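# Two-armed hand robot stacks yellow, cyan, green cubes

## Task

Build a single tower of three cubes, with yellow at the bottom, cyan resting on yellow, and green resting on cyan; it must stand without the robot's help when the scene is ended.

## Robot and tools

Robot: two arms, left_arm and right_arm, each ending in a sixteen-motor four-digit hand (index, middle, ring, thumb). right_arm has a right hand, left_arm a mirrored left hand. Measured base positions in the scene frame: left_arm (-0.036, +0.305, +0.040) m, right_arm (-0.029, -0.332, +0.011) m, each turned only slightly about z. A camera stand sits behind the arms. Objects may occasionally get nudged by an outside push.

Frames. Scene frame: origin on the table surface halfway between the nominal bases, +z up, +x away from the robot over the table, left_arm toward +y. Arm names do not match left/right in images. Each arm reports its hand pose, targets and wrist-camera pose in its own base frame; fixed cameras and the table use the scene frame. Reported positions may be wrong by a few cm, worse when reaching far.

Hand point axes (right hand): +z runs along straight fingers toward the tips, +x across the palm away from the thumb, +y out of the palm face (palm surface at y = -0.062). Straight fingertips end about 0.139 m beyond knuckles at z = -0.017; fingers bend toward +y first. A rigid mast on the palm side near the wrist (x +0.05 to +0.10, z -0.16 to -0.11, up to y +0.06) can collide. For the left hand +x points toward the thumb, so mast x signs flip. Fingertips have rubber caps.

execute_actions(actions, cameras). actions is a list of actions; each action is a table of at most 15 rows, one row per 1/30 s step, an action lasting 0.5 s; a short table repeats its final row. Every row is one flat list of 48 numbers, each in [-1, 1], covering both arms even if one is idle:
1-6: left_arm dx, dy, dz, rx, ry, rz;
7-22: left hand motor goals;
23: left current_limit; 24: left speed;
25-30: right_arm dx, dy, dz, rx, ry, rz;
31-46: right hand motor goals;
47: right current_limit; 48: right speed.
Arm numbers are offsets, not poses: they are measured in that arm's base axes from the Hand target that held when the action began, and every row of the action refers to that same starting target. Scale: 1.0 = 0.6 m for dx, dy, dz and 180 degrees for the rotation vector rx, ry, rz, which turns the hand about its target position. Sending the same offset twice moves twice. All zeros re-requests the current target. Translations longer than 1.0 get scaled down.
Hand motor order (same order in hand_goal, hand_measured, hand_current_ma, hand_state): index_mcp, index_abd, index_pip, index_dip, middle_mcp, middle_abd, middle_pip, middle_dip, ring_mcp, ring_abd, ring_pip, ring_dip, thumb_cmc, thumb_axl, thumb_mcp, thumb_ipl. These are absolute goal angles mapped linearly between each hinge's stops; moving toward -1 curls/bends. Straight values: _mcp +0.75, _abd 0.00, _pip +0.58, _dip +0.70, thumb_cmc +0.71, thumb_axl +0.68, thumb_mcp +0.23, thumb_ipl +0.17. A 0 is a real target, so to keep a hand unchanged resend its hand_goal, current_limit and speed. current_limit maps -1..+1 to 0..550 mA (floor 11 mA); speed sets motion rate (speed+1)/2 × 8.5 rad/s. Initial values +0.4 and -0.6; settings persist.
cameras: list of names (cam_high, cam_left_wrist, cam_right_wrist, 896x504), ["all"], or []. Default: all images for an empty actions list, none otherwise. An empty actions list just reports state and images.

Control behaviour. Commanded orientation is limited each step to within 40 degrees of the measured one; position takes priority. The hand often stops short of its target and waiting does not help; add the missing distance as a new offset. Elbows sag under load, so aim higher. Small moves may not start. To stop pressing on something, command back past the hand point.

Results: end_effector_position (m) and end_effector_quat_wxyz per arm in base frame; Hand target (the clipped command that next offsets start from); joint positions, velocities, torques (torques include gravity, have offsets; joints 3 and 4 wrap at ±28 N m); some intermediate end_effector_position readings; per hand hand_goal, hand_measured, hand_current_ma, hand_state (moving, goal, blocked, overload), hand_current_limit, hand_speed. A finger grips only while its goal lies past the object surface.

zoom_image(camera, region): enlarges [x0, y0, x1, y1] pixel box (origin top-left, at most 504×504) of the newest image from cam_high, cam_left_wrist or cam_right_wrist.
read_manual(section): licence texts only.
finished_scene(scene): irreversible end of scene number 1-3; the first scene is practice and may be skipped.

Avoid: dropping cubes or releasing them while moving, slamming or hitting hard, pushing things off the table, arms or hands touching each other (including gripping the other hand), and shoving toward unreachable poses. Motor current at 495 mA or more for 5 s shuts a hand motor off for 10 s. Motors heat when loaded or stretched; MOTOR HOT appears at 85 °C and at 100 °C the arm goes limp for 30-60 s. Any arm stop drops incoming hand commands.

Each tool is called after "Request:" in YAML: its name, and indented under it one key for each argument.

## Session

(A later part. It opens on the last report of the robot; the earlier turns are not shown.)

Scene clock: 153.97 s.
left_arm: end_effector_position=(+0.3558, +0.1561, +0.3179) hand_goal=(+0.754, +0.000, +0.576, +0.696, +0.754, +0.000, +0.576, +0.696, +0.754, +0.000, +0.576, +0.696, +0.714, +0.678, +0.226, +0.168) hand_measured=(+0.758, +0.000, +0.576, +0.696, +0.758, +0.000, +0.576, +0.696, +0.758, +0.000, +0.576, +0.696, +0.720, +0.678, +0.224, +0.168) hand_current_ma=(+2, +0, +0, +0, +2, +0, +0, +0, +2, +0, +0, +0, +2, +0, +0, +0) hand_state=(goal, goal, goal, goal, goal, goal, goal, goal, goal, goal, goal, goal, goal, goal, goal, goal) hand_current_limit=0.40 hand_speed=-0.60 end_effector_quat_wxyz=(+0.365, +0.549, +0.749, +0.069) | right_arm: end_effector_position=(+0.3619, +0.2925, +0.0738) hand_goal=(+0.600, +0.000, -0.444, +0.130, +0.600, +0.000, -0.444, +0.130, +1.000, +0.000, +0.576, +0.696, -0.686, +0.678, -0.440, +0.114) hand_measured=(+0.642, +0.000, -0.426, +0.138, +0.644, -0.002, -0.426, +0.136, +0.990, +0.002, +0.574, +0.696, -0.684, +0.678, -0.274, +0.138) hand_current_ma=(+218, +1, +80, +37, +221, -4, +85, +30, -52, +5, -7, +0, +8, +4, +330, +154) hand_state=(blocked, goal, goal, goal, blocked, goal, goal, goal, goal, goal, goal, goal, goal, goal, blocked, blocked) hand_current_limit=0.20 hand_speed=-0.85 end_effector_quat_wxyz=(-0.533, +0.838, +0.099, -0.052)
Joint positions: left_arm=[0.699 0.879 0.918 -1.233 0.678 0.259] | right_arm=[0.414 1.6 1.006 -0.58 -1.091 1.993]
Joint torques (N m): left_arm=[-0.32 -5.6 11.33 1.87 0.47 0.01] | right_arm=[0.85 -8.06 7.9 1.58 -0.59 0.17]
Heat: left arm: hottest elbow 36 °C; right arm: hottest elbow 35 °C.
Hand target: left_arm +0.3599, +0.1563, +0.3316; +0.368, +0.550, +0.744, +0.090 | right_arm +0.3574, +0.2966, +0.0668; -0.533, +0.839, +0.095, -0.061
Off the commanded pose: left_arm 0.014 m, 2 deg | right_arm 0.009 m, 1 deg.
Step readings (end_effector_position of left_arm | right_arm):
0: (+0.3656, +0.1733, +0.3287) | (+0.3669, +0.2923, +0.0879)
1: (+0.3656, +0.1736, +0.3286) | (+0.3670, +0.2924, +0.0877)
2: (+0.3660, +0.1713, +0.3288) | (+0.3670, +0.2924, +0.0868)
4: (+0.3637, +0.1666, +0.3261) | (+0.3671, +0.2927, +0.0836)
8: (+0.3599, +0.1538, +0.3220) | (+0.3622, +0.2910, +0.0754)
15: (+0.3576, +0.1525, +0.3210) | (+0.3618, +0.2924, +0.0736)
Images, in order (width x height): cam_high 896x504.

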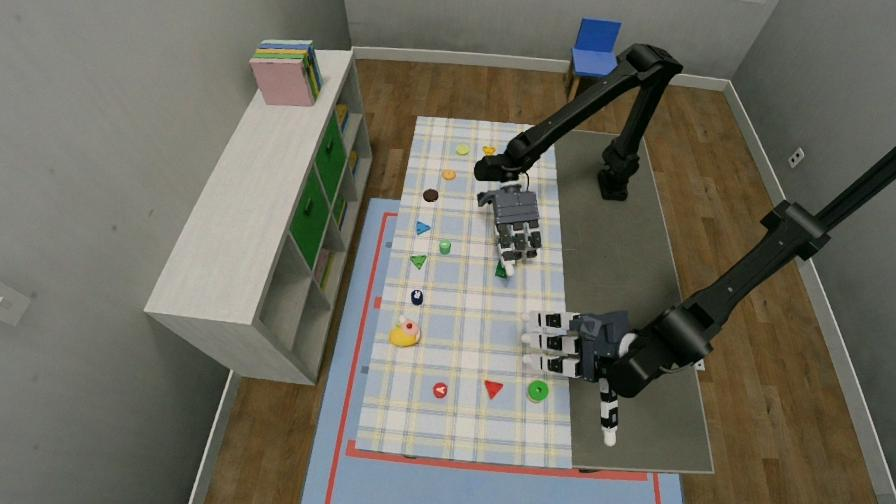

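Request:
execute_actions:
  actions:
    - [[-0.0119,-0.0238,0,-0.1406,0.0497,0.0884,0.754,0,0.576,0.696,0.754,0,0.576,0.696,0.754,0,0.576,0.696,0.714,0.678,0.226,0.168,0.4,-0.6,0.001,0,-0.022,0,0,0,0.60,0,-0.445,0.13,0.60,0,-0.445,0.13,1,0,0.576,0.696,-0.686,0.677,-0.44,0.114,0.2,-0.85]]
    - [[-0.0119,-0.0238,0,-0.1387,0.0682,0.0833,0.754,0,0.576,0.696,0.754,0,0.576,0.696,0.754,0,0.576,0.696,0.714,0.678,0.226,0.168,0.4,-0.6,0,0,-0.009,0,0,0,0.60,0,-0.445,0.13,0.60,0,-0.445,0.13,1,0,0.576,0.696,-0.686,0.677,-0.44,0.114,0.2,-0.85]]
  cameras: ["cam_high"]

Request:
zoom_image:
  camera: "cam_high"
  region: [495, 230, 535, 270]

Scene clock: 161.10 s.
left_arm: end_effector_position=(+0.3351, +0.1233, +0.3137) hand_goal=(+0.754, +0.000, +0.576, +0.696, +0.754, +0.000, +0.576, +0.696, +0.754, +0.000, +0.576, +0.696, +0.714, +0.678, +0.226, +0.168) hand_measured=(+0.752, +0.002, +0.576, +0.696, +0.752, +0.002, +0.576, +0.696, +0.752, +0.002, +0.576, +0.696, +0.712, +0.678, +0.224, +0.168) hand_current_ma=(-1, +0, +0, +0, -1, +0, +0, +0, -1, +0, +0, +0, +0, +0, +0, +0) hand_state=(goal, goal, goal, goal, goal, goal, goal, goal, goal, goal, goal, goal, goal, goal, goal, goal) hand_current_limit=0.40 hand_speed=-0.60 end_effector_quat_wxyz=(+0.372, +0.132, +0.884, -0.250) | right_arm: end_effector_position=(+0.3644, +0.2940, +0.0618) hand_goal=(+0.600, +0.000, -0.444, +0.130, +0.600, +0.000, -0.444, +0.130, +1.000, +0.000, +0.576, +0.696, -0.686, +0.678, -0.440, +0.114) hand_measured=(+0.642, +0.000, -0.426, +0.138, +0.644, -0.002, -0.424, +0.138, +0.990, +0.002, +0.574, +0.696, -0.686, +0.678, -0.274, +0.138) hand_current_ma=(+218, +1, +80, +37, +221, -4, +92, +37, -52, +5, -7, +0, +3, +2, +330, +154) hand_state=(blocked, goal, goal, goal, blocked, goal, goal, goal, goal, goal, goal, goal, goal, goal, blocked, blocked) hand_current_limit=0.20 hand_speed=-0.85 end_effector_quat_wxyz=(-0.535, +0.838, +0.096, -0.051)
Joint positions: left_arm=[0.599 0.951 1.097 -1.417 0.895 -0.819] | right_arm=[0.414 1.623 0.994 -0.53 -1.091 2.008]
Joint torques (N m): left_arm=[-0.67 -4.72 13.22 1.46 0.61 -0.06] | right_arm=[0.56 -7.47 7.16 1.66 -0.58 0.11]
Heat: left arm: hottest elbow 37 °C; right arm: hottest elbow 35 °C.
Hand target: left_arm +0.3457, +0.1276, +0.3316; +0.386, +0.139, +0.882, -0.231 | right_arm +0.3581, +0.2966, +0.0482; -0.533, +0.839, +0.095, -0.061
Off the commanded pose: left_arm 0.021 m, 3 deg | right_arm 0.015 m, 1 deg.
Step readings (end_effector_position of left_arm | right_arm):
0: (+0.3558, +0.1561, +0.3179) | (+0.3619, +0.2925, +0.0738)
1: (+0.3558, +0.1561, +0.3178) | (+0.3619, +0.2925, +0.0738)
2: (+0.3557, +0.1538, +0.3171) | (+0.3622, +0.2926, +0.0734)
4: (+0.3523, +0.1466, +0.3137) | (+0.3635, +0.2932, +0.0721)
8: (+0.3485, +0.1347, +0.3128) | (+0.3636, +0.2932, +0.0657)
15: (+0.3460, +0.1353, +0.3135) | (+0.3625, +0.2929, +0.0619)
16: (+0.3452, +0.1354, +0.3120) | (+0.3625, +0.2929, +0.0619)
17: (+0.3447, +0.1333, +0.3115) | (+0.3627, +0.2931, +0.0620)
19: (+0.3428, +0.1270, +0.3122) | (+0.3633, +0.2934, +0.0619)
23: (+0.3451, +0.1242, +0.3227) | (+0.3640, +0.2938, +0.0618)
30: (+0.3390, +0.1231, +0.3186) | (+0.3645, +0.2940, +0.0617)
Images, in order (width x height): cam_high 896x504.

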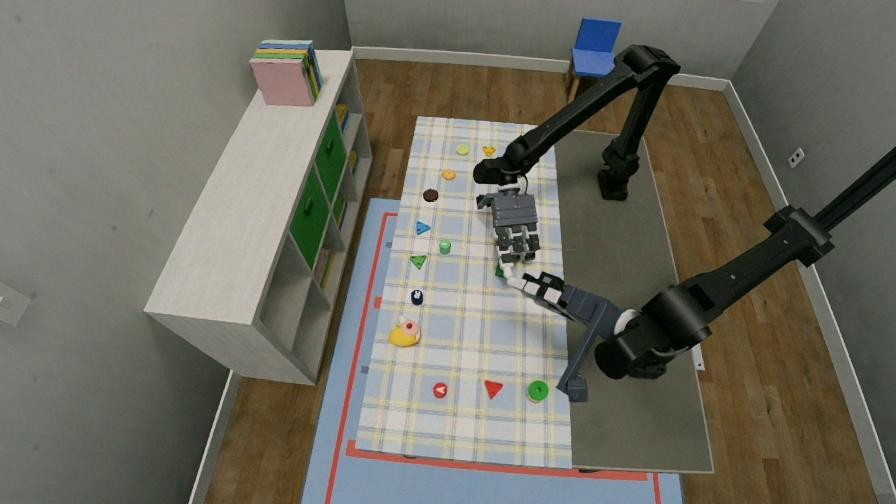

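Scaled by 12.600 from the camera's 896x504 image, which has a finer 1280x720 frame.

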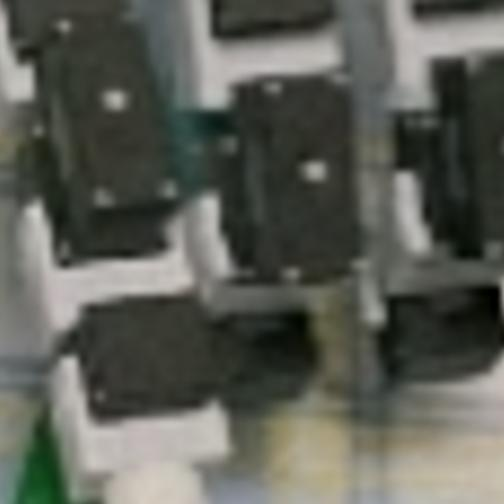

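Request:
execute_actions:
  actions:
    - [[-0.0119,-0.0238,0,-0.1366,0.0843,0.075,0.754,0,0.576,0.696,0.754,0,0.576,0.696,0.754,0,0.576,0.696,0.714,0.678,0.226,0.168,0.4,-0.6,0.006,-0.002,0.019,0,0,0,0.65,0,-0.445,0.13,0.65,0,-0.445,0.13,1,0,0.576,0.696,-0.686,0.677,-0.29,0.114,0.2,-0.92]]
    - [[-0.0119,-0.0238,0,-0.135,0.0981,0.065,0.754,0,0.576,0.696,0.754,0,0.576,0.696,0.754,0,0.576,0.696,0.714,0.678,0.226,0.168,0.4,-0.6,0,0,0,0,0,0,0.71,0,-0.445,0.13,0.71,0,-0.445,0.13,1,0,0.576,0.696,-0.686,0.677,-0.22,0.114,0.2,-0.92]]
    - [[0,0,0,0,0,0,0.95,0,-0.445,0.13,0.95,0,-0.445,0.13,1,0,0.576,0.696,-0.686,0.677,0.169,-0.427,0.2,-0.6,0,0,0,0,0,0,0.82,0,-0.445,0.13,0.82,0,-0.445,0.13,1,0,0.576,0.696,-0.686,0.677,-0.05,0.0,0.2,-0.85]]
    - [[0,0,0,0,0,0,0.95,0,-0.445,0.13,0.95,0,-0.445,0.13,1,0,0.576,0.696,-0.686,0.677,0.169,-0.427,0.2,-0.6,0,0,0,0,0,0,0.96,0,-0.445,0.13,0.96,0,-0.445,0.13,1,0,0.576,0.696,-0.686,0.677,0.169,-0.427,0.2,-0.7]]
  cameras: ["cam_high"]

Request:
zoom_image:
  camera: "cam_high"
  region: [490, 225, 540, 285]

Scene clock: 172.93 s.
left_arm: end_effector_position=(+0.3289, +0.0964, +0.3224) hand_goal=(+0.950, +0.000, -0.444, +0.130, +0.950, +0.000, -0.444, +0.130, +1.000, +0.000, +0.576, +0.696, -0.686, +0.678, +0.170, -0.426) hand_measured=(+0.930, +0.002, -0.442, +0.134, +0.928, +0.002, -0.442, +0.134, +0.976, +0.002, +0.576, +0.696, -0.684, +0.678, +0.170, -0.424) hand_current_ma=(-21, +0, +1, +1, -23, +0, +1, +1, -27, +0, +0, +0, +1, +0, +0, +1) hand_state=(blocked, goal, goal, goal, blocked, goal, goal, goal, blocked, goal, goal, goal, goal, goal, goal, goal) hand_current_limit=0.20 hand_speed=-0.60 end_effector_quat_wxyz=(+0.176, -0.293, +0.789, -0.511) | right_arm: end_effector_position=(+0.3616, +0.2925, +0.0610) hand_goal=(+0.960, +0.000, -0.444, +0.130, +0.960, +0.000, -0.444, +0.130, +1.000, +0.000, +0.576, +0.696, -0.686, +0.678, +0.170, -0.426) hand_measured=(+0.942, +0.000, -0.442, +0.134, +0.942, -0.002, -0.442, +0.132, +0.990, +0.002, +0.574, +0.696, -0.686, +0.678, +0.166, -0.422) hand_current_ma=(-88, +1, +9, +16, -86, -4, +10, +13, -52, +5, -7, +0, -2, +0, -19, +20) hand_state=(goal, goal, goal, goal, goal, goal, goal, goal, goal, goal, goal, goal, goal, goal, goal, goal) hand_current_limit=0.20 hand_speed=-0.70 end_effector_quat_wxyz=(-0.533, +0.839, +0.096, -0.055)
Joint positions: left_arm=[0.655 1.218 1.312 -1.594 1.14 -1.673] | right_arm=[0.414 1.623 0.994 -0.549 -1.091 1.997]
Joint torques (N m): left_arm=[0.67 -9.99 10.82 1.06 0.77 -0.06] | right_arm=[0.09 -8.35 9.16 0.7 -0.68 0]
Heat: left arm: hottest elbow 38 °C; right arm: hottest elbow 35 °C.
Hand target: left_arm +0.3313, +0.0991, +0.3315; +0.190, -0.289, +0.791, -0.505 | right_arm +0.3617, +0.2954, +0.0596; -0.533, +0.839, +0.095, -0.061
Off the commanded pose: left_arm 0.010 m, 2 deg | right_arm 0.003 m, 1 deg.
Step readings (end_effector_position of left_arm | right_arm):
0: (+0.3351, +0.1233, +0.3137) | (+0.3644, +0.2940, +0.0618)
1: (+0.3352, +0.1230, +0.3140) | (+0.3644, +0.2940, +0.0618)
2: (+0.3352, +0.1210, +0.3143) | (+0.3644, +0.2940, +0.0618)
4: (+0.3353, +0.1125, +0.3174) | (+0.3642, +0.2939, +0.0617)
8: (+0.3423, +0.1100, +0.3257) | (+0.3631, +0.2932, +0.0612)
15: (+0.3362, +0.1090, +0.3184) | (+0.3622, +0.2928, +0.0610)
16: (+0.3353, +0.1082, +0.3183) | (+0.3622, +0.2928, +0.0610)
17: (+0.3333, +0.1050, +0.3188) | (+0.3622, +0.2928, +0.0610)
19: (+0.3316, +0.0972, +0.3245) | (+0.3619, +0.2926, +0.0610)
23: (+0.3356, +0.0988, +0.3288) | (+0.3616, +0.2925, +0.0610)
30: (+0.3302, +0.0985, +0.3206) | (+0.3616, +0.2925, +0.0610)
31: (+0.3295, +0.0977, +0.3208) | (+0.3616, +0.2925, +0.0610)
32: (+0.3290, +0.0972, +0.3210) | (+0.3616, +0.2925, +0.0610)
34: (+0.3287, +0.0967, +0.3213) | (+0.3616, +0.2925, +0.0610)
38: (+0.3288, +0.0964, +0.3222) | (+0.3616, +0.2925, +0.0610)
45: (+0.3288, +0.0964, +0.3223) | (+0.3616, +0.2925, +0.0610)
46: (+0.3291, +0.0966, +0.3223) | (+0.3616, +0.2925, +0.0610)
47: (+0.3290, +0.0965, +0.3223) | (+0.3616, +0.2925, +0.0610)
49: (+0.3289, +0.0964, +0.3223) | (+0.3616, +0.2925, +0.0610)
53: (+0.3288, +0.0962, +0.3224) | (+0.3616, +0.2925, +0.0610)
60: (+0.3287, +0.0962, +0.3224) | (+0.3616, +0.2925, +0.0610)
Images, in order (width x height): cam_high 896x504.

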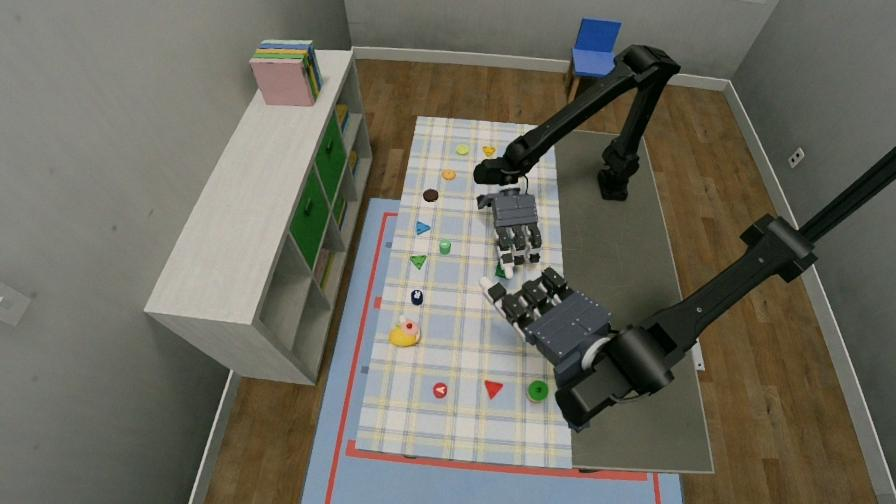

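Scaled by 8.400 from the camera's 896x504 image, which has a finer 1280x720 frame.

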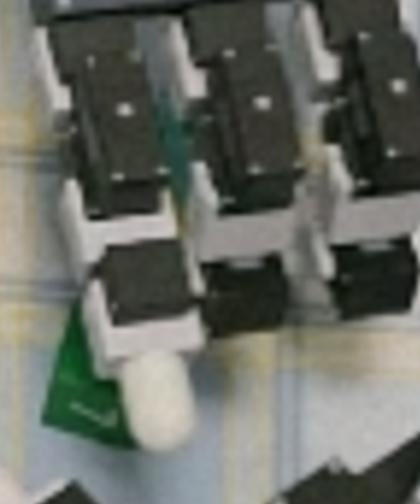

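Request:
execute_actions:
  actions:
    - [[0,0.05,0,0,0,0,0.95,0,-0.445,0.13,0.95,0,-0.445,0.13,1,0,0.576,0.696,-0.686,0.677,0.169,-0.427,0.2,-0.6,0.01,0,0.11,0,0,0,0.96,0,-0.445,0.13,0.96,0,-0.445,0.13,1,0,0.576,0.696,-0.686,0.677,0.169,-0.427,0.2,-0.7]]
    - [[0,0.05,0,0,0,0,0.95,0,-0.445,0.13,0.95,0,-0.445,0.13,1,0,0.576,0.696,-0.686,0.677,0.169,-0.427,0.2,-0.6,0,0,0.07,0,0,0,0.96,0,-0.445,0.13,0.96,0,-0.445,0.13,1,0,0.576,0.696,-0.686,0.677,0.169,-0.427,0.2,-0.7]]
    - [[0,0,0,0,0,0,0.95,0,-0.445,0.13,0.95,0,-0.445,0.13,1,0,0.576,0.696,-0.686,0.677,0.169,-0.427,0.2,-0.6,0.0357,0.0552,0,0,0,0.0806,0.96,0,-0.445,0.13,0.96,0,-0.445,0.13,1,0,0.576,0.696,-0.686,0.677,0.169,-0.427,0.2,-0.7]]
    - [[0,0,0,0,0,0,0.95,0,-0.445,0.13,0.95,0,-0.445,0.13,1,0,0.576,0.696,-0.686,0.677,0.169,-0.427,0.2,-0.6,0.0357,0.0552,0,0,0,0.0806,0.96,0,-0.445,0.13,0.96,0,-0.445,0.13,1,0,0.576,0.696,-0.686,0.677,0.169,-0.427,0.2,-0.7]]
    - [[0,0,0,0,0,0,0.95,0,-0.445,0.13,0.95,0,-0.445,0.13,1,0,0.576,0.696,-0.686,0.677,0.169,-0.427,0.2,-0.6,0,0,-0.12,0,0,0,0.96,0,-0.445,0.13,0.96,0,-0.445,0.13,1,0,0.576,0.696,-0.686,0.677,0.169,-0.427,0.2,-0.7]]
  cameras: ["cam_high","cam_right_wrist"]

Request:
zoom_image:
  camera: "cam_high"
  region: [470, 215, 550, 305]

Scene clock: 239.17 s.
left_arm: end_effector_position=(+0.3240, +0.1492, +0.3212) hand_goal=(+0.950, +0.000, -0.444, +0.130, +0.950, +0.000, -0.444, +0.130, +1.000, +0.000, +0.576, +0.696, -0.686, +0.678, +0.170, -0.426) hand_measured=(+0.930, +0.002, -0.442, +0.134, +0.930, +0.002, -0.442, +0.134, +0.976, +0.002, +0.576, +0.696, -0.684, +0.678, +0.170, -0.424) hand_current_ma=(-20, +0, +1, +1, -21, +0, +0, +1, -27, +0, +0, +0, +1, +0, +0, +1) hand_state=(goal, goal, goal, goal, blocked, goal, goal, goal, blocked, goal, goal, goal, goal, goal, goal, goal) hand_current_limit=0.20 hand_speed=-0.60 end_effector_quat_wxyz=(+0.203, -0.313, +0.786, -0.493) | right_arm: end_effector_position=(+0.4059, +0.3556, +0.0895) hand_goal=(+0.960, +0.000, -0.444, +0.130, +0.960, +0.000, -0.444, +0.130, +1.000, +0.000, +0.576, +0.696, -0.686, +0.678, +0.170, -0.426) hand_measured=(+0.944, +0.000, -0.442, +0.134, +0.944, -0.002, -0.442, +0.132, +0.990, +0.002, +0.574, +0.696, -0.686, +0.678, +0.168, -0.422) hand_current_ma=(-77, +1, +8, +16, -77, -4, +8, +13, -52, +4, -7, +0, +0, +0, -14, +19) hand_state=(goal, goal, goal, goal, goal, goal, goal, goal, goal, goal, goal, goal, goal, goal, goal, goal) hand_current_limit=0.20 hand_speed=-0.70 end_effector_quat_wxyz=(-0.499, +0.791, +0.294, -0.196)
Joint positions: left_arm=[0.775 1.282 1.371 -1.675 1.125 -1.543] | right_arm=[0.51 2.032 1.678 -1.653 -1.082 1.103]
Joint torques (N m): left_arm=[0.38 -8.35 13.27 -0.03 0.83 0.12] | right_arm=[0.09 -13.45 10.67 -0.59 -0.59 -0.11]
Heat: left arm: hottest elbow 39 °C; right arm: hottest elbow 37 °C.
Hand target: left_arm +0.3314, +0.1591, +0.3316; +0.190, -0.289, +0.791, -0.505 | right_arm +0.4105, +0.3617, +0.0957; -0.501, +0.788, +0.302, -0.192
Off the commanded pose: left_arm 0.016 m, 3 deg | right_arm 0.010 m, 1 deg.
joint sent to its limit (left arm) — joint 4 (wrist pitch), lower limit. The joint targets are off in orientation, not in position.
Step readings (end_effector_position of left_arm | right_arm):
0: (+0.3289, +0.0964, +0.3224) | (+0.3616, +0.2925, +0.0610)
1: (+0.3289, +0.0964, +0.3224) | (+0.3616, +0.2925, +0.0610)
2: (+0.3284, +0.0972, +0.3223) | (+0.3588, +0.2913, +0.0607)
4: (+0.3250, +0.1002, +0.3225) | (+0.3511, +0.2879, +0.0631)
8: (+0.3218, +0.1113, +0.3235) | (+0.3408, +0.2835, +0.0781)
15: (+0.3232, +0.1200, +0.3205) | (+0.3501, +0.2874, +0.1041)
16: (+0.3232, +0.1200, +0.3206) | (+0.3505, +0.2876, +0.1050)
17: (+0.3230, +0.1216, +0.3206) | (+0.3497, +0.2873, +0.1061)
19: (+0.3230, +0.1279, +0.3216) | (+0.3462, +0.2857, +0.1095)
23: (+0.3238, +0.1419, +0.3233) | (+0.3444, +0.2849, +0.1246)
30: (+0.3238, +0.1490, +0.3213) | (+0.3505, +0.2876, +0.1439)
31: (+0.3239, +0.1491, +0.3213) | (+0.3506, +0.2876, +0.1444)
32: (+0.3239, +0.1491, +0.3213) | (+0.3498, +0.2876, +0.1458)
34: (+0.3239, +0.1491, +0.3213) | (+0.3500, +0.2913, +0.1510)
38: (+0.3239, +0.1491, +0.3213) | (+0.3670, +0.3082, +0.1581)
45: (+0.3240, +0.1492, +0.3212) | (+0.3694, +0.3139, +0.1540)
46: (+0.3240, +0.1492, +0.3212) | (+0.3690, +0.3147, +0.1537)
47: (+0.3240, +0.1492, +0.3212) | (+0.3684, +0.3162, +0.1541)
49: (+0.3240, +0.1492, +0.3212) | (+0.3708, +0.3236, +0.1569)
53: (+0.3240, +0.1492, +0.3212) | (+0.3910, +0.3407, +0.1604)
60: (+0.3240, +0.1492, +0.3212) | (+0.3947, +0.3482, +0.1581)
61: (+0.3240, +0.1492, +0.3212) | (+0.3944, +0.3490, +0.1571)
62: (+0.3240, +0.1492, +0.3212) | (+0.3949, +0.3500, +0.1535)
64: (+0.3240, +0.1492, +0.3212) | (+0.3977, +0.3515, +0.1453)
68: (+0.3240, +0.1492, +0.3212) | (+0.4027, +0.3538, +0.1181)
75: (+0.3240, +0.1492, +0.3212) | (+0.4051, +0.3550, +0.0897)
Images, in order (width x height): cam_high 896x504, cam_right_wrist 896x504.

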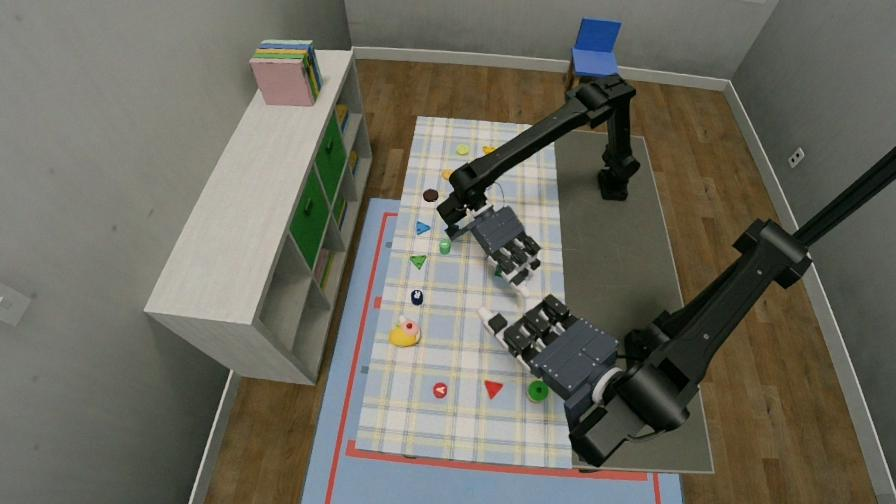

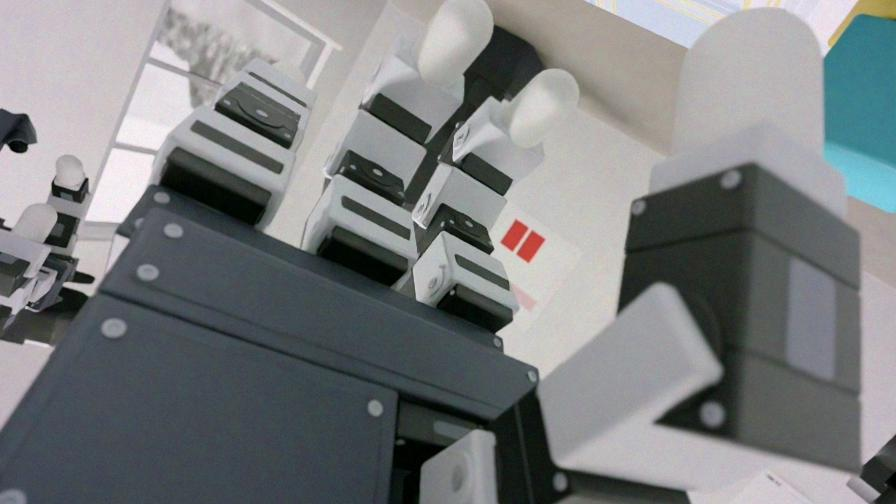

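Scaled by 5.600 from the camera's 896x504 image, which has a finer 1280x720 frame.

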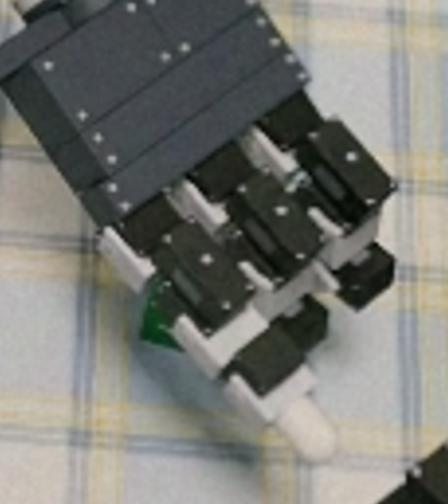

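Request:
execute_actions:
  actions:
    - [[0,0,0,0,0,0,0.95,0,-0.445,0.13,0.95,0,-0.445,0.13,1,0,0.576,0.696,-0.686,0.677,0.169,-0.427,0.2,-0.6,0,-0.0045,-0.065,0,0,0,0.96,0,-0.445,0.13,0.96,0,-0.445,0.13,1,0,0.576,0.696,-0.686,0.677,0.169,-0.427,0.2,-0.7]]
    - [[0,0,0,0,0,0,0.95,0,-0.445,0.13,0.95,0,-0.445,0.13,1,0,0.576,0.696,-0.686,0.677,0.169,-0.427,0.2,-0.6,0,0,-0.0645,0,0,0,0.96,0,-0.445,0.13,0.96,0,-0.445,0.13,1,0,0.576,0.696,-0.686,0.677,0.169,-0.427,0.2,-0.7]]
  cameras: ["cam_high","cam_right_wrist"]

Request:
zoom_image:
  camera: "cam_right_wrist"
  region: [440, 0, 860, 220]

Request:
zoom_image:
  camera: "cam_high"
  region: [470, 215, 550, 305]

Scene clock: 244.97 s.
left_arm: end_effector_position=(+0.3240, +0.1492, +0.3212) hand_goal=(+0.950, +0.000, -0.444, +0.130, +0.950, +0.000, -0.444, +0.130, +1.000, +0.000, +0.576, +0.696, -0.686, +0.678, +0.170, -0.426) hand_measured=(+0.930, +0.002, -0.442, +0.134, +0.930, +0.002, -0.442, +0.134, +0.976, +0.002, +0.576, +0.696, -0.684, +0.678, +0.170, -0.424) hand_current_ma=(-20, +0, +1, +1, -21, +0, +0, +1, -27, +0, +0, +0, +1, +0, +0, +1) hand_state=(goal, goal, goal, goal, blocked, goal, goal, goal, blocked, goal, goal, goal, goal, goal, goal, goal) hand_current_limit=0.20 hand_speed=-0.60 end_effector_quat_wxyz=(+0.203, -0.313, +0.786, -0.493) | right_arm: end_effector_position=(+0.4134, +0.3592, +0.0279) hand_goal=(+0.960, +0.000, -0.444, +0.130, +0.960, +0.000, -0.444, +0.130, +1.000, +0.000, +0.576, +0.696, -0.686, +0.678, +0.170, -0.426) hand_measured=(+0.946, +0.000, -0.442, +0.134, +0.946, -0.002, -0.442, +0.132, +0.990, +0.002, +0.574, +0.696, -0.686, +0.678, +0.168, -0.424) hand_current_ma=(-74, +1, +7, +16, -73, -4, +8, +13, -53, +4, -7, +0, +0, +0, -14, +18) hand_state=(goal, goal, goal, goal, goal, goal, goal, goal, goal, goal, goal, goal, goal, goal, goal, goal) hand_current_limit=0.20 hand_speed=-0.70 end_effector_quat_wxyz=(-0.500, +0.788, +0.309, -0.184)
Joint positions: left_arm=[0.775 1.282 1.371 -1.675 1.125 -1.543] | right_arm=[0.51 2.105 1.63 -1.518 -1.077 1.079]
Joint torques (N m): left_arm=[0.38 -8.12 13.3 0.13 0.83 0.14] | right_arm=[-0.21 -12.57 7.31 0.18 -0.72 0.01]
Heat: left arm: hottest elbow 40 °C; right arm: hottest elbow 37 °C.
Hand target: left_arm +0.3314, +0.1591, +0.3316; +0.190, -0.289, +0.791, -0.505 | right_arm +0.4104, +0.3589, +0.0178; -0.501, +0.788, +0.302, -0.193
Off the commanded pose: left_arm 0.016 m, 3 deg | right_arm 0.010 m, 1 deg.
joint sent to its limit (left arm) — joint 4 (wrist pitch), lower limit. The joint targets are off in orientation, not in position.
Step readings (end_effector_position of left_arm | right_arm):
0: (+0.3240, +0.1492, +0.3212) | (+0.4060, +0.3557, +0.0895)
1: (+0.3240, +0.1492, +0.3212) | (+0.4060, +0.3557, +0.0895)
2: (+0.3240, +0.1492, +0.3212) | (+0.4063, +0.3559, +0.0894)
4: (+0.3240, +0.1492, +0.3212) | (+0.4087, +0.3572, +0.0878)
8: (+0.3240, +0.1492, +0.3212) | (+0.4137, +0.3601, +0.0804)
15: (+0.3240, +0.1492, +0.3212) | (+0.4123, +0.3593, +0.0677)
16: (+0.3240, +0.1492, +0.3212) | (+0.4121, +0.3592, +0.0670)
17: (+0.3240, +0.1492, +0.3212) | (+0.4124, +0.3593, +0.0652)
19: (+0.3240, +0.1492, +0.3212) | (+0.4142, +0.3604, +0.0603)
23: (+0.3240, +0.1492, +0.3212) | (+0.4136, +0.3601, +0.0431)
30: (+0.3240, +0.1492, +0.3212) | (+0.4128, +0.3588, +0.0281)
Images, in order (width x height): cam_high 896x504, cam_right_wrist 896x504.

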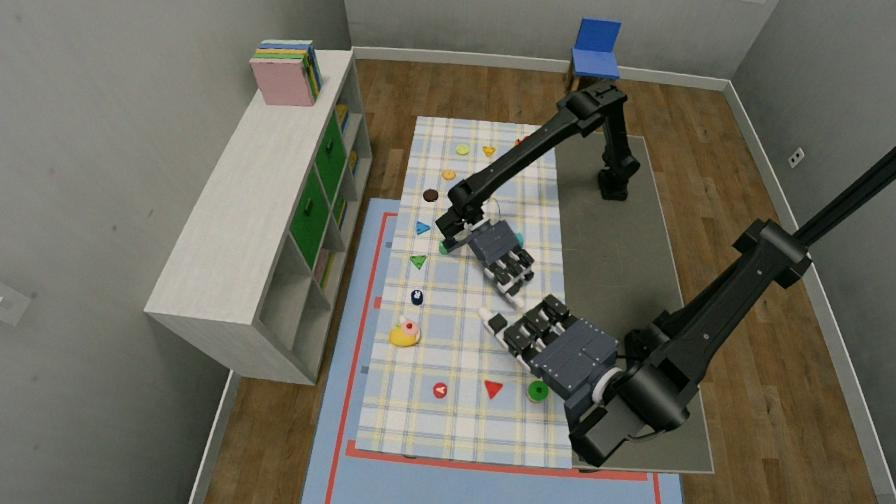

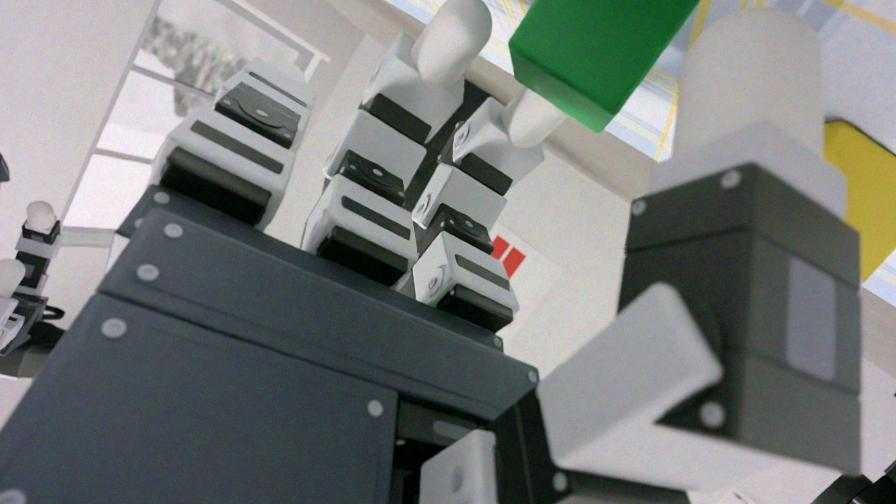

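Scaled by 1.200 from the camera's 896x504 image, which has a finer 1280x720 frame.

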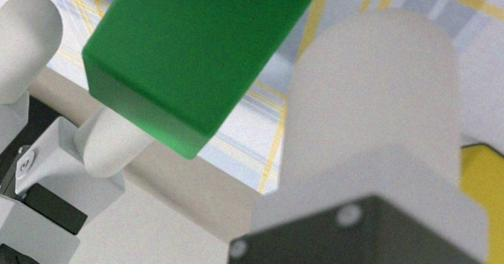

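Scaled by 5.600 from the camera's 896x504 image, which has a finer 1280x720 frame.

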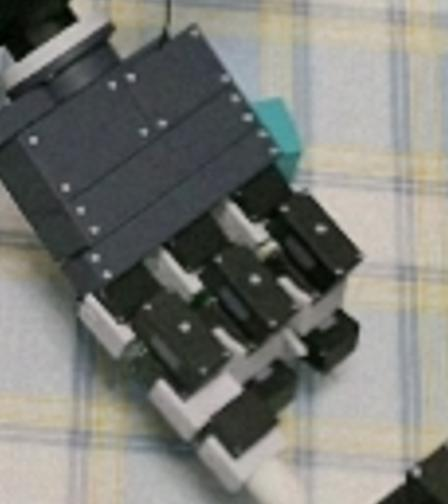

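Request:
execute_actions:
  actions:
    - [[0,0,0,0,0,0,0.95,0,-0.445,0.13,0.95,0,-0.445,0.13,1,0,0.576,0.696,-0.686,0.677,0.169,-0.427,0.2,-0.6,0,0,0,0,0,0,0.76,0,-0.445,0.13,0.76,0,-0.445,0.13,1,0,0.576,0.696,-0.686,0.677,0.05,-0.3,0.2,-0.8]]
    - [[0,0,0,0,0,0,0.95,0,-0.445,0.13,0.95,0,-0.445,0.13,1,0,0.576,0.696,-0.686,0.677,0.169,-0.427,0.2,-0.6,0,0,0,0,0,0,0.66,0,-0.445,0.13,0.66,0,-0.445,0.13,1,0,0.576,0.696,-0.686,0.677,0.0,-0.2,0.2,-0.85]]
  cameras: ["cam_high","cam_right_wrist"]

Request:
zoom_image:
  camera: "cam_right_wrist"
  region: [440, 0, 860, 220]

Scene clock: 258.03 s.
left_arm: end_effector_position=(+0.3240, +0.1492, +0.3212) hand_goal=(+0.950, +0.000, -0.444, +0.130, +0.950, +0.000, -0.444, +0.130, +1.000, +0.000, +0.576, +0.696, -0.686, +0.678, +0.170, -0.426) hand_measured=(+0.930, +0.002, -0.442, +0.134, +0.930, +0.002, -0.442, +0.134, +0.976, +0.002, +0.576, +0.696, -0.684, +0.678, +0.170, -0.424) hand_current_ma=(-20, +0, +1, +1, -21, +0, +0, +1, -27, +0, +0, +0, +1, +0, +0, +1) hand_state=(goal, goal, goal, goal, blocked, goal, goal, goal, blocked, goal, goal, goal, goal, goal, goal, goal) hand_current_limit=0.20 hand_speed=-0.60 end_effector_quat_wxyz=(+0.203, -0.313, +0.786, -0.493) | right_arm: end_effector_position=(+0.4134, +0.3592, +0.0279) hand_goal=(+0.660, +0.000, -0.444, +0.130, +0.660, +0.000, -0.444, +0.130, +1.000, +0.000, +0.576, +0.696, -0.686, +0.678, +0.000, -0.200) hand_measured=(+0.658, +0.000, -0.442, +0.134, +0.656, -0.002, -0.442, +0.132, +0.990, +0.002, +0.574, +0.696, -0.686, +0.678, +0.002, -0.202) hand_current_ma=(-14, +1, +7, +16, -18, -4, +8, +13, -53, +4, -7, +0, +0, +0, +15, -9) hand_state=(goal, goal, goal, goal, goal, goal, goal, goal, goal, goal, goal, goal, goal, goal, goal, goal) hand_current_limit=0.20 hand_speed=-0.85 end_effector_quat_wxyz=(-0.500, +0.788, +0.309, -0.184)
Joint positions: left_arm=[0.775 1.282 1.371 -1.675 1.125 -1.543] | right_arm=[0.51 2.105 1.63 -1.518 -1.077 1.079]
Joint torques (N m): left_arm=[0.5 -8 13.16 0.1 0.85 0.14] | right_arm=[0.09 -12.63 7.35 0.13 -0.72 -0.02]
Heat: left arm: hottest elbow 41 °C; right arm: hottest elbow 36 °C.
Hand target: left_arm +0.3314, +0.1591, +0.3316; +0.190, -0.289, +0.791, -0.505 | right_arm +0.4104, +0.3589, +0.0178; -0.501, +0.788, +0.302, -0.193
Off the commanded pose: left_arm 0.016 m, 3 deg | right_arm 0.011 m, 1 deg.
joint sent to its limit (left arm) — joint 4 (wrist pitch), lower limit. The joint targets are off in orientation, not in position.
Step readings (end_effector_position of left_arm | right_arm):
0: (+0.3240, +0.1492, +0.3212) | (+0.4134, +0.3592, +0.0279)
1: (+0.3240, +0.1492, +0.3212) | (+0.4134, +0.3592, +0.0279)
2: (+0.3240, +0.1492, +0.3212) | (+0.4134, +0.3592, +0.0279)
4: (+0.3240, +0.1492, +0.3212) | (+0.4134, +0.3592, +0.0279)
8: (+0.3240, +0.1492, +0.3212) | (+0.4134, +0.3592, +0.0279)
15: (+0.3240, +0.1492, +0.3212) | (+0.4134, +0.3592, +0.0279)
16: (+0.3240, +0.1492, +0.3212) | (+0.4134, +0.3592, +0.0279)
17: (+0.3240, +0.1492, +0.3212) | (+0.4134, +0.3592, +0.0279)
19: (+0.3240, +0.1492, +0.3212) | (+0.4134, +0.3592, +0.0279)
23: (+0.3240, +0.1492, +0.3212) | (+0.4134, +0.3592, +0.0279)
30: (+0.3240, +0.1492, +0.3212) | (+0.4134, +0.3592, +0.0279)
Images, in order (width x height): cam_high 896x504, cam_right_wrist 896x504.

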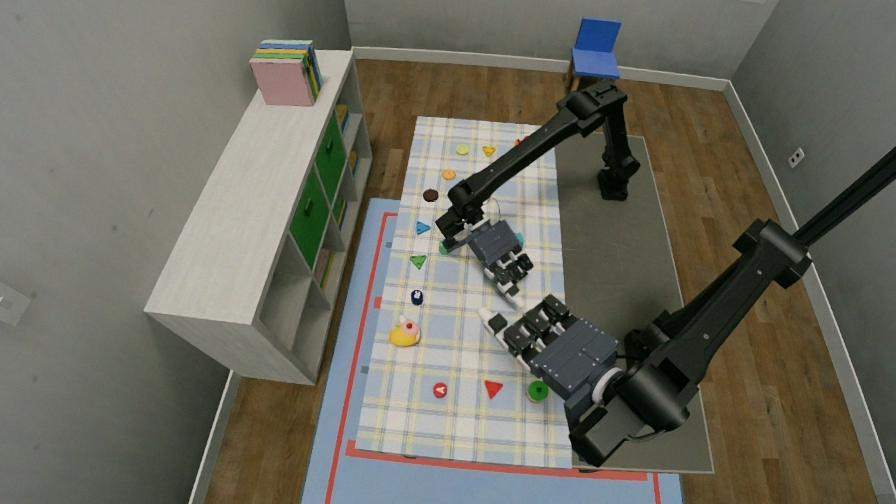

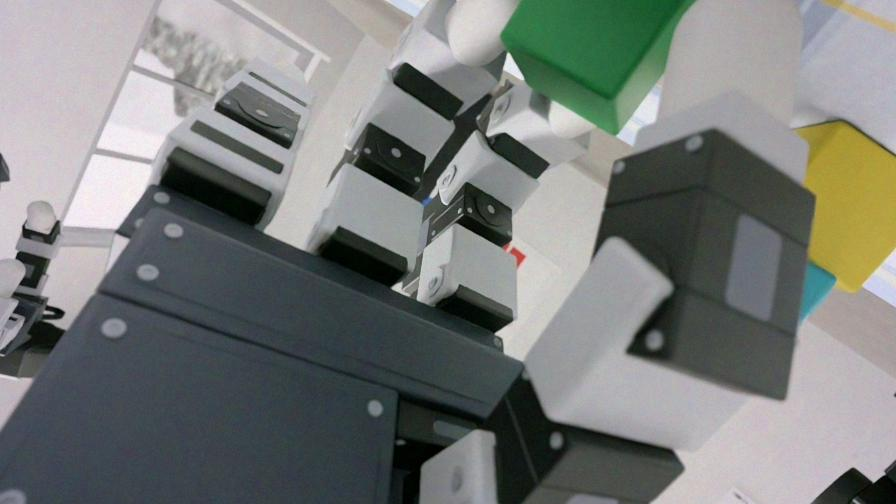

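Scaled by 1.200 from the camera's 896x504 image, which has a finer 1280x720 frame.

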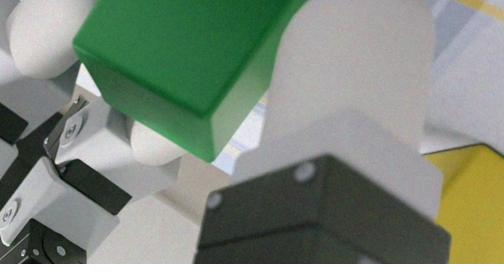

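Request:
execute_actions:
  actions:
    - [[0,0,0,0,0,0,0.95,0,-0.445,0.13,0.95,0,-0.445,0.13,1,0,0.576,0.696,-0.686,0.677,0.169,-0.427,0.2,-0.6,0,0,0,0,0,0,0.64,0,-0.445,0.13,0.64,0,-0.445,0.13,1,0,0.576,0.696,-0.686,0.677,-0.2,0.05,0.2,-0.85]]
    - [[0,0,0,0,0,0,0.95,0,-0.445,0.13,0.95,0,-0.445,0.13,1,0,0.576,0.696,-0.686,0.677,0.169,-0.427,0.2,-0.6,0,0,0,0,0,0,0.62,0,-0.445,0.13,0.62,0,-0.445,0.13,1,0,0.576,0.696,-0.686,0.677,-0.35,0.114,0.2,-0.85]]
    - [[0,0,0,0,0,0,0.95,0,-0.445,0.13,0.95,0,-0.445,0.13,1,0,0.576,0.696,-0.686,0.677,0.169,-0.427,0.2,-0.6,0,0,0,0,0,0,0.61,0,-0.445,0.13,0.61,0,-0.445,0.13,1,0,0.576,0.696,-0.686,0.677,-0.42,0.114,0.2,-0.85]]
  cameras: ["cam_high","cam_right_wrist"]

Request:
zoom_image:
  camera: "cam_right_wrist"
  region: [440, 0, 860, 220]

Scene clock: 265.10 s.
left_arm: end_effector_position=(+0.3240, +0.1492, +0.3212) hand_goal=(+0.950, +0.000, -0.444, +0.130, +0.950, +0.000, -0.444, +0.130, +1.000, +0.000, +0.576, +0.696, -0.686, +0.678, +0.170, -0.426) hand_measured=(+0.930, +0.002, -0.442, +0.134, +0.930, +0.002, -0.442, +0.134, +0.976, +0.002, +0.576, +0.696, -0.684, +0.678, +0.170, -0.424) hand_current_ma=(-20, +0, +1, +1, -21, +0, +0, +1, -27, +0, +0, +0, +1, +0, +0, +1) hand_state=(goal, goal, goal, goal, blocked, goal, goal, goal, blocked, goal, goal, goal, goal, goal, goal, goal) hand_current_limit=0.20 hand_speed=-0.60 end_effector_quat_wxyz=(+0.203, -0.313, +0.786, -0.493) | right_arm: end_effector_position=(+0.4134, +0.3592, +0.0279) hand_goal=(+0.610, +0.000, -0.444, +0.130, +0.610, +0.000, -0.444, +0.130, +1.000, +0.000, +0.576, +0.696, -0.686, +0.678, -0.420, +0.114) hand_measured=(+0.628, +0.000, -0.438, +0.134, +0.628, -0.002, -0.438, +0.132, +0.990, +0.002, +0.574, +0.696, -0.686, +0.678, -0.256, +0.124) hand_current_ma=(+92, +1, +27, +16, +93, -4, +29, +13, -53, +4, -7, +0, +1, +0, +330, +57) hand_state=(goal, goal, goal, goal, goal, goal, goal, goal, goal, goal, goal, goal, goal, goal, blocked, goal) hand_current_limit=0.20 hand_speed=-0.85 end_effector_quat_wxyz=(-0.500, +0.788, +0.309, -0.184)
Joint positions: left_arm=[0.775 1.282 1.371 -1.675 1.125 -1.543] | right_arm=[0.51 2.105 1.63 -1.518 -1.077 1.079]
Joint torques (N m): left_arm=[0.21 -8.41 13.24 0.08 0.84 0.18] | right_arm=[-0.09 -12.86 7.39 0.21 -0.71 -0.01]
Heat: left arm: hottest elbow 41 °C; right arm: hottest elbow 36 °C.
Hand target: left_arm +0.3314, +0.1591, +0.3316; +0.190, -0.289, +0.791, -0.505 | right_arm +0.4104, +0.3589, +0.0178; -0.501, +0.788, +0.302, -0.193
Off the commanded pose: left_arm 0.016 m, 3 deg | right_arm 0.011 m, 1 deg.
joint sent to its limit (left arm) — joint 4 (wrist pitch), lower limit. The joint targets are off in orientation, not in position.
Step readings (end_effector_position of left_arm | right_arm):
0: (+0.3240, +0.1492, +0.3212) | (+0.4134, +0.3592, +0.0279)
1: (+0.3240, +0.1492, +0.3212) | (+0.4134, +0.3592, +0.0279)
2: (+0.3240, +0.1492, +0.3212) | (+0.4134, +0.3592, +0.0279)
4: (+0.3240, +0.1492, +0.3212) | (+0.4134, +0.3592, +0.0279)
8: (+0.3240, +0.1492, +0.3212) | (+0.4134, +0.3592, +0.0279)
15: (+0.3240, +0.1492, +0.3212) | (+0.4134, +0.3592, +0.0279)
16: (+0.3240, +0.1492, +0.3212) | (+0.4134, +0.3592, +0.0279)
17: (+0.3240, +0.1492, +0.3212) | (+0.4134, +0.3592, +0.0279)
19: (+0.3240, +0.1492, +0.3212) | (+0.4134, +0.3592, +0.0279)
23: (+0.3240, +0.1492, +0.3212) | (+0.4134, +0.3592, +0.0279)
30: (+0.3240, +0.1492, +0.3212) | (+0.4134, +0.3592, +0.0279)
31: (+0.3240, +0.1492, +0.3212) | (+0.4134, +0.3592, +0.0279)
32: (+0.3240, +0.1492, +0.3212) | (+0.4134, +0.3592, +0.0279)
34: (+0.3240, +0.1492, +0.3212) | (+0.4134, +0.3592, +0.0279)
38: (+0.3240, +0.1492, +0.3212) | (+0.4134, +0.3592, +0.0279)
45: (+0.3240, +0.1492, +0.3212) | (+0.4134, +0.3592, +0.0279)
Images, in order (width x height): cam_high 896x504, cam_right_wrist 896x504.

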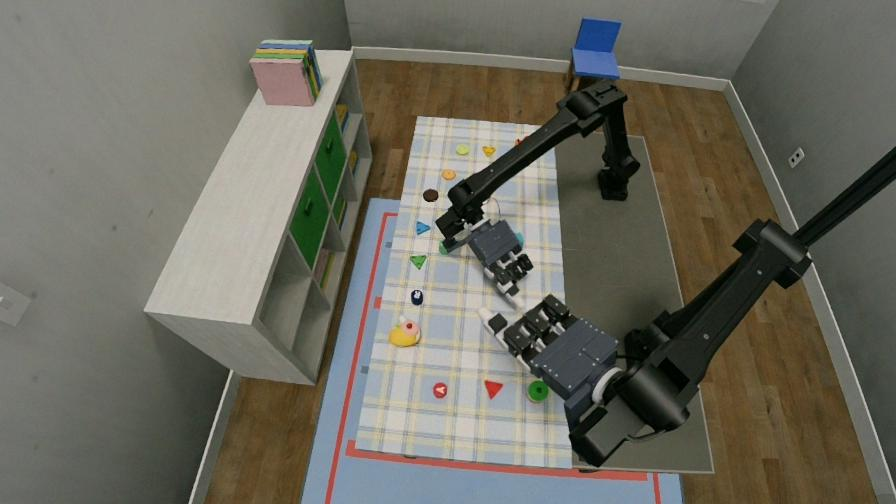

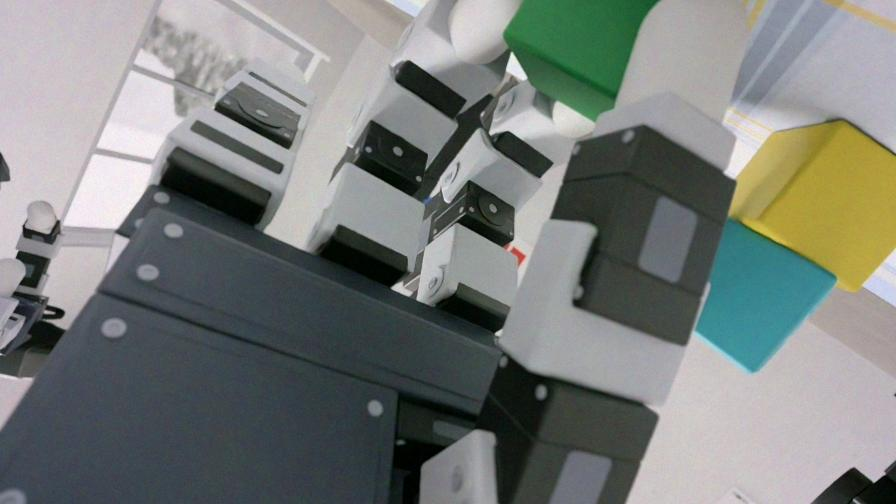

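Scaled by 1.200 from the camera's 896x504 image, which has a finer 1280x720 frame.

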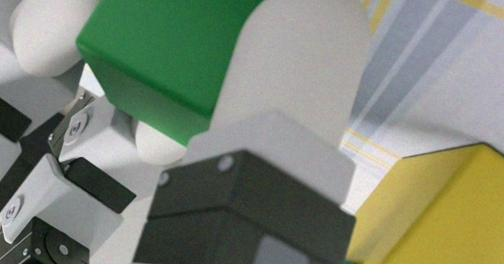

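Request:
execute_actions:
  actions:
    - [[0,0,0,0,0,0,0.95,0,-0.445,0.13,0.95,0,-0.445,0.13,1,0,0.576,0.696,-0.686,0.677,0.169,-0.427,0.2,-0.6,0.01,0,0.11,0,0,0,0.58,0,-0.445,0.13,0.58,0,-0.445,0.13,1,0,0.576,0.696,-0.686,0.677,-0.43,0.114,0.2,-0.85]]
    - [[0,0,0,0,0,0,0.95,0,-0.445,0.13,0.95,0,-0.445,0.13,1,0,0.576,0.696,-0.686,0.677,0.169,-0.427,0.2,-0.6,-0.01,-0.01,0.09,0,0,0,0.58,0,-0.445,0.13,0.58,0,-0.445,0.13,1,0,0.576,0.696,-0.686,0.677,-0.43,0.114,0.2,-0.85]]
    - [[0,0,0,0,0,0,0.95,0,-0.445,0.13,0.95,0,-0.445,0.13,1,0,0.576,0.696,-0.686,0.677,0.169,-0.427,0.2,-0.6,-0.0403,-0.0474,0.05,0,0,-0.0806,0.58,0,-0.445,0.13,0.58,0,-0.445,0.13,1,0,0.576,0.696,-0.686,0.677,-0.43,0.114,0.2,-0.85]]
    - [[0,0,0,0,0,0,0.95,0,-0.445,0.13,0.95,0,-0.445,0.13,1,0,0.576,0.696,-0.686,0.677,0.169,-0.427,0.2,-0.6,-0.0403,-0.0474,0.0,0,0,-0.0806,0.58,0,-0.445,0.13,0.58,0,-0.445,0.13,1,0,0.576,0.696,-0.686,0.677,-0.43,0.114,0.2,-0.85]]
  cameras: ["cam_high","cam_right_wrist"]

Request:
zoom_image:
  camera: "cam_high"
  region: [490, 225, 540, 275]

Scene clock: 276.80 s.
left_arm: end_effector_position=(+0.3240, +0.1492, +0.3212) hand_goal=(+0.950, +0.000, -0.444, +0.130, +0.950, +0.000, -0.444, +0.130, +1.000, +0.000, +0.576, +0.696, -0.686, +0.678, +0.170, -0.426) hand_measured=(+0.930, +0.002, -0.442, +0.134, +0.930, +0.002, -0.442, +0.134, +0.976, +0.002, +0.576, +0.696, -0.684, +0.678, +0.170, -0.424) hand_current_ma=(-20, +0, +1, +1, -21, +0, +0, +1, -27, +0, +0, +0, +1, +0, +0, +1) hand_state=(goal, goal, goal, goal, blocked, goal, goal, goal, blocked, goal, goal, goal, goal, goal, goal, goal) hand_current_limit=0.20 hand_speed=-0.60 end_effector_quat_wxyz=(+0.203, -0.313, +0.786, -0.493) | right_arm: end_effector_position=(+0.3619, +0.2987, +0.1642) hand_goal=(+0.580, +0.000, -0.444, +0.130, +0.580, +0.000, -0.444, +0.130, +1.000, +0.000, +0.576, +0.696, -0.686, +0.678, -0.430, +0.114) hand_measured=(+0.612, +0.000, -0.430, +0.136, +0.612, -0.002, -0.430, +0.134, +0.990, +0.000, +0.574, +0.696, -0.684, +0.678, -0.256, +0.132) hand_current_ma=(+160, +3, +61, +26, +160, -5, +64, +19, -53, +3, -7, +0, +11, +3, +330, +118) hand_state=(blocked, goal, goal, goal, blocked, goal, goal, goal, goal, goal, goal, goal, goal, goal, blocked, goal) hand_current_limit=0.20 hand_speed=-0.85 end_effector_quat_wxyz=(-0.532, +0.836, +0.109, -0.079)
Joint positions: left_arm=[0.775 1.282 1.371 -1.675 1.125 -1.543] | right_arm=[0.424 1.535 1.197 -0.928 -1.113 1.925]
Joint torques (N m): left_arm=[0.5 -8.64 13.07 0.02 0.85 0.12] | right_arm=[-0.67 -9.99 8.77 1.37 -0.62 0.18]
Heat: left arm: hottest elbow 42 °C; right arm: hottest elbow 36 °C.
Hand target: left_arm +0.3314, +0.1591, +0.3316; +0.190, -0.289, +0.791, -0.505 | right_arm +0.3621, +0.2961, +0.1680; -0.533, +0.839, +0.095, -0.061
Off the commanded pose: left_arm 0.016 m, 3 deg | right_arm 0.005 m, 3 deg.
joint sent to its limit (left arm) — joint 4 (wrist pitch), lower limit. The joint targets are off in orientation, not in position.
Step readings (end_effector_position of left_arm | right_arm):
0: (+0.3240, +0.1492, +0.3212) | (+0.4134, +0.3592, +0.0279)
1: (+0.3240, +0.1492, +0.3212) | (+0.4134, +0.3592, +0.0279)
2: (+0.3240, +0.1492, +0.3212) | (+0.4125, +0.3587, +0.0282)
4: (+0.3240, +0.1492, +0.3212) | (+0.4080, +0.3562, +0.0321)
8: (+0.3240, +0.1492, +0.3212) | (+0.3985, +0.3509, +0.0430)
15: (+0.3240, +0.1492, +0.3212) | (+0.3994, +0.3514, +0.0560)
16: (+0.3240, +0.1492, +0.3212) | (+0.3998, +0.3516, +0.0570)
17: (+0.3240, +0.1492, +0.3212) | (+0.3996, +0.3515, +0.0589)
19: (+0.3240, +0.1492, +0.3212) | (+0.3974, +0.3500, +0.0659)
23: (+0.3240, +0.1492, +0.3212) | (+0.3955, +0.3488, +0.0904)
30: (+0.3240, +0.1492, +0.3212) | (+0.3989, +0.3506, +0.1206)
31: (+0.3240, +0.1492, +0.3212) | (+0.3990, +0.3506, +0.1210)
32: (+0.3240, +0.1492, +0.3212) | (+0.3991, +0.3515, +0.1225)
34: (+0.3240, +0.1492, +0.3212) | (+0.3961, +0.3525, +0.1243)
38: (+0.3240, +0.1492, +0.3212) | (+0.3884, +0.3377, +0.1380)
45: (+0.3240, +0.1492, +0.3212) | (+0.3944, +0.3286, +0.1685)
46: (+0.3240, +0.1492, +0.3212) | (+0.3938, +0.3282, +0.1695)
47: (+0.3240, +0.1492, +0.3212) | (+0.3927, +0.3281, +0.1685)
49: (+0.3240, +0.1492, +0.3212) | (+0.3856, +0.3220, +0.1630)
53: (+0.3240, +0.1492, +0.3212) | (+0.3627, +0.3065, +0.1519)
60: (+0.3240, +0.1492, +0.3212) | (+0.3652, +0.3008, +0.1590)
Images, in order (width x height): cam_high 896x504, cam_right_wrist 896x504.

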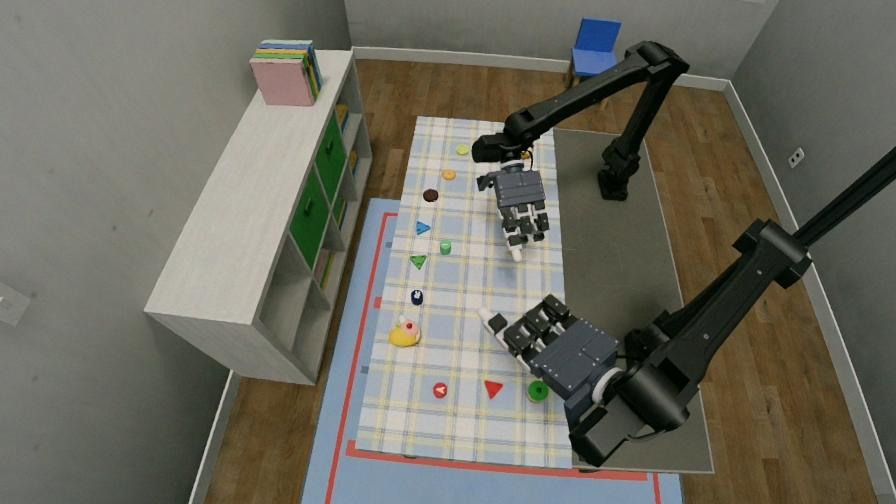

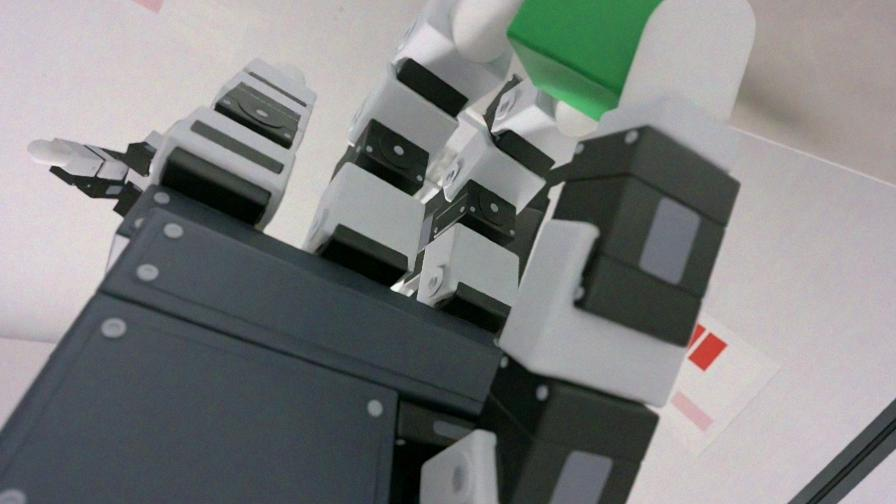

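Scaled by 10.080 from the camera's 896x504 image, which has a finer 1280x720 frame.

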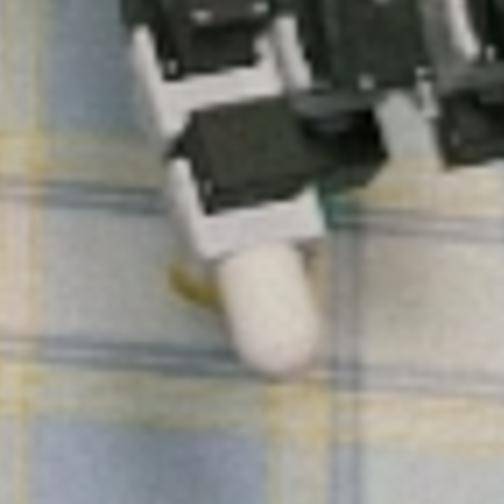

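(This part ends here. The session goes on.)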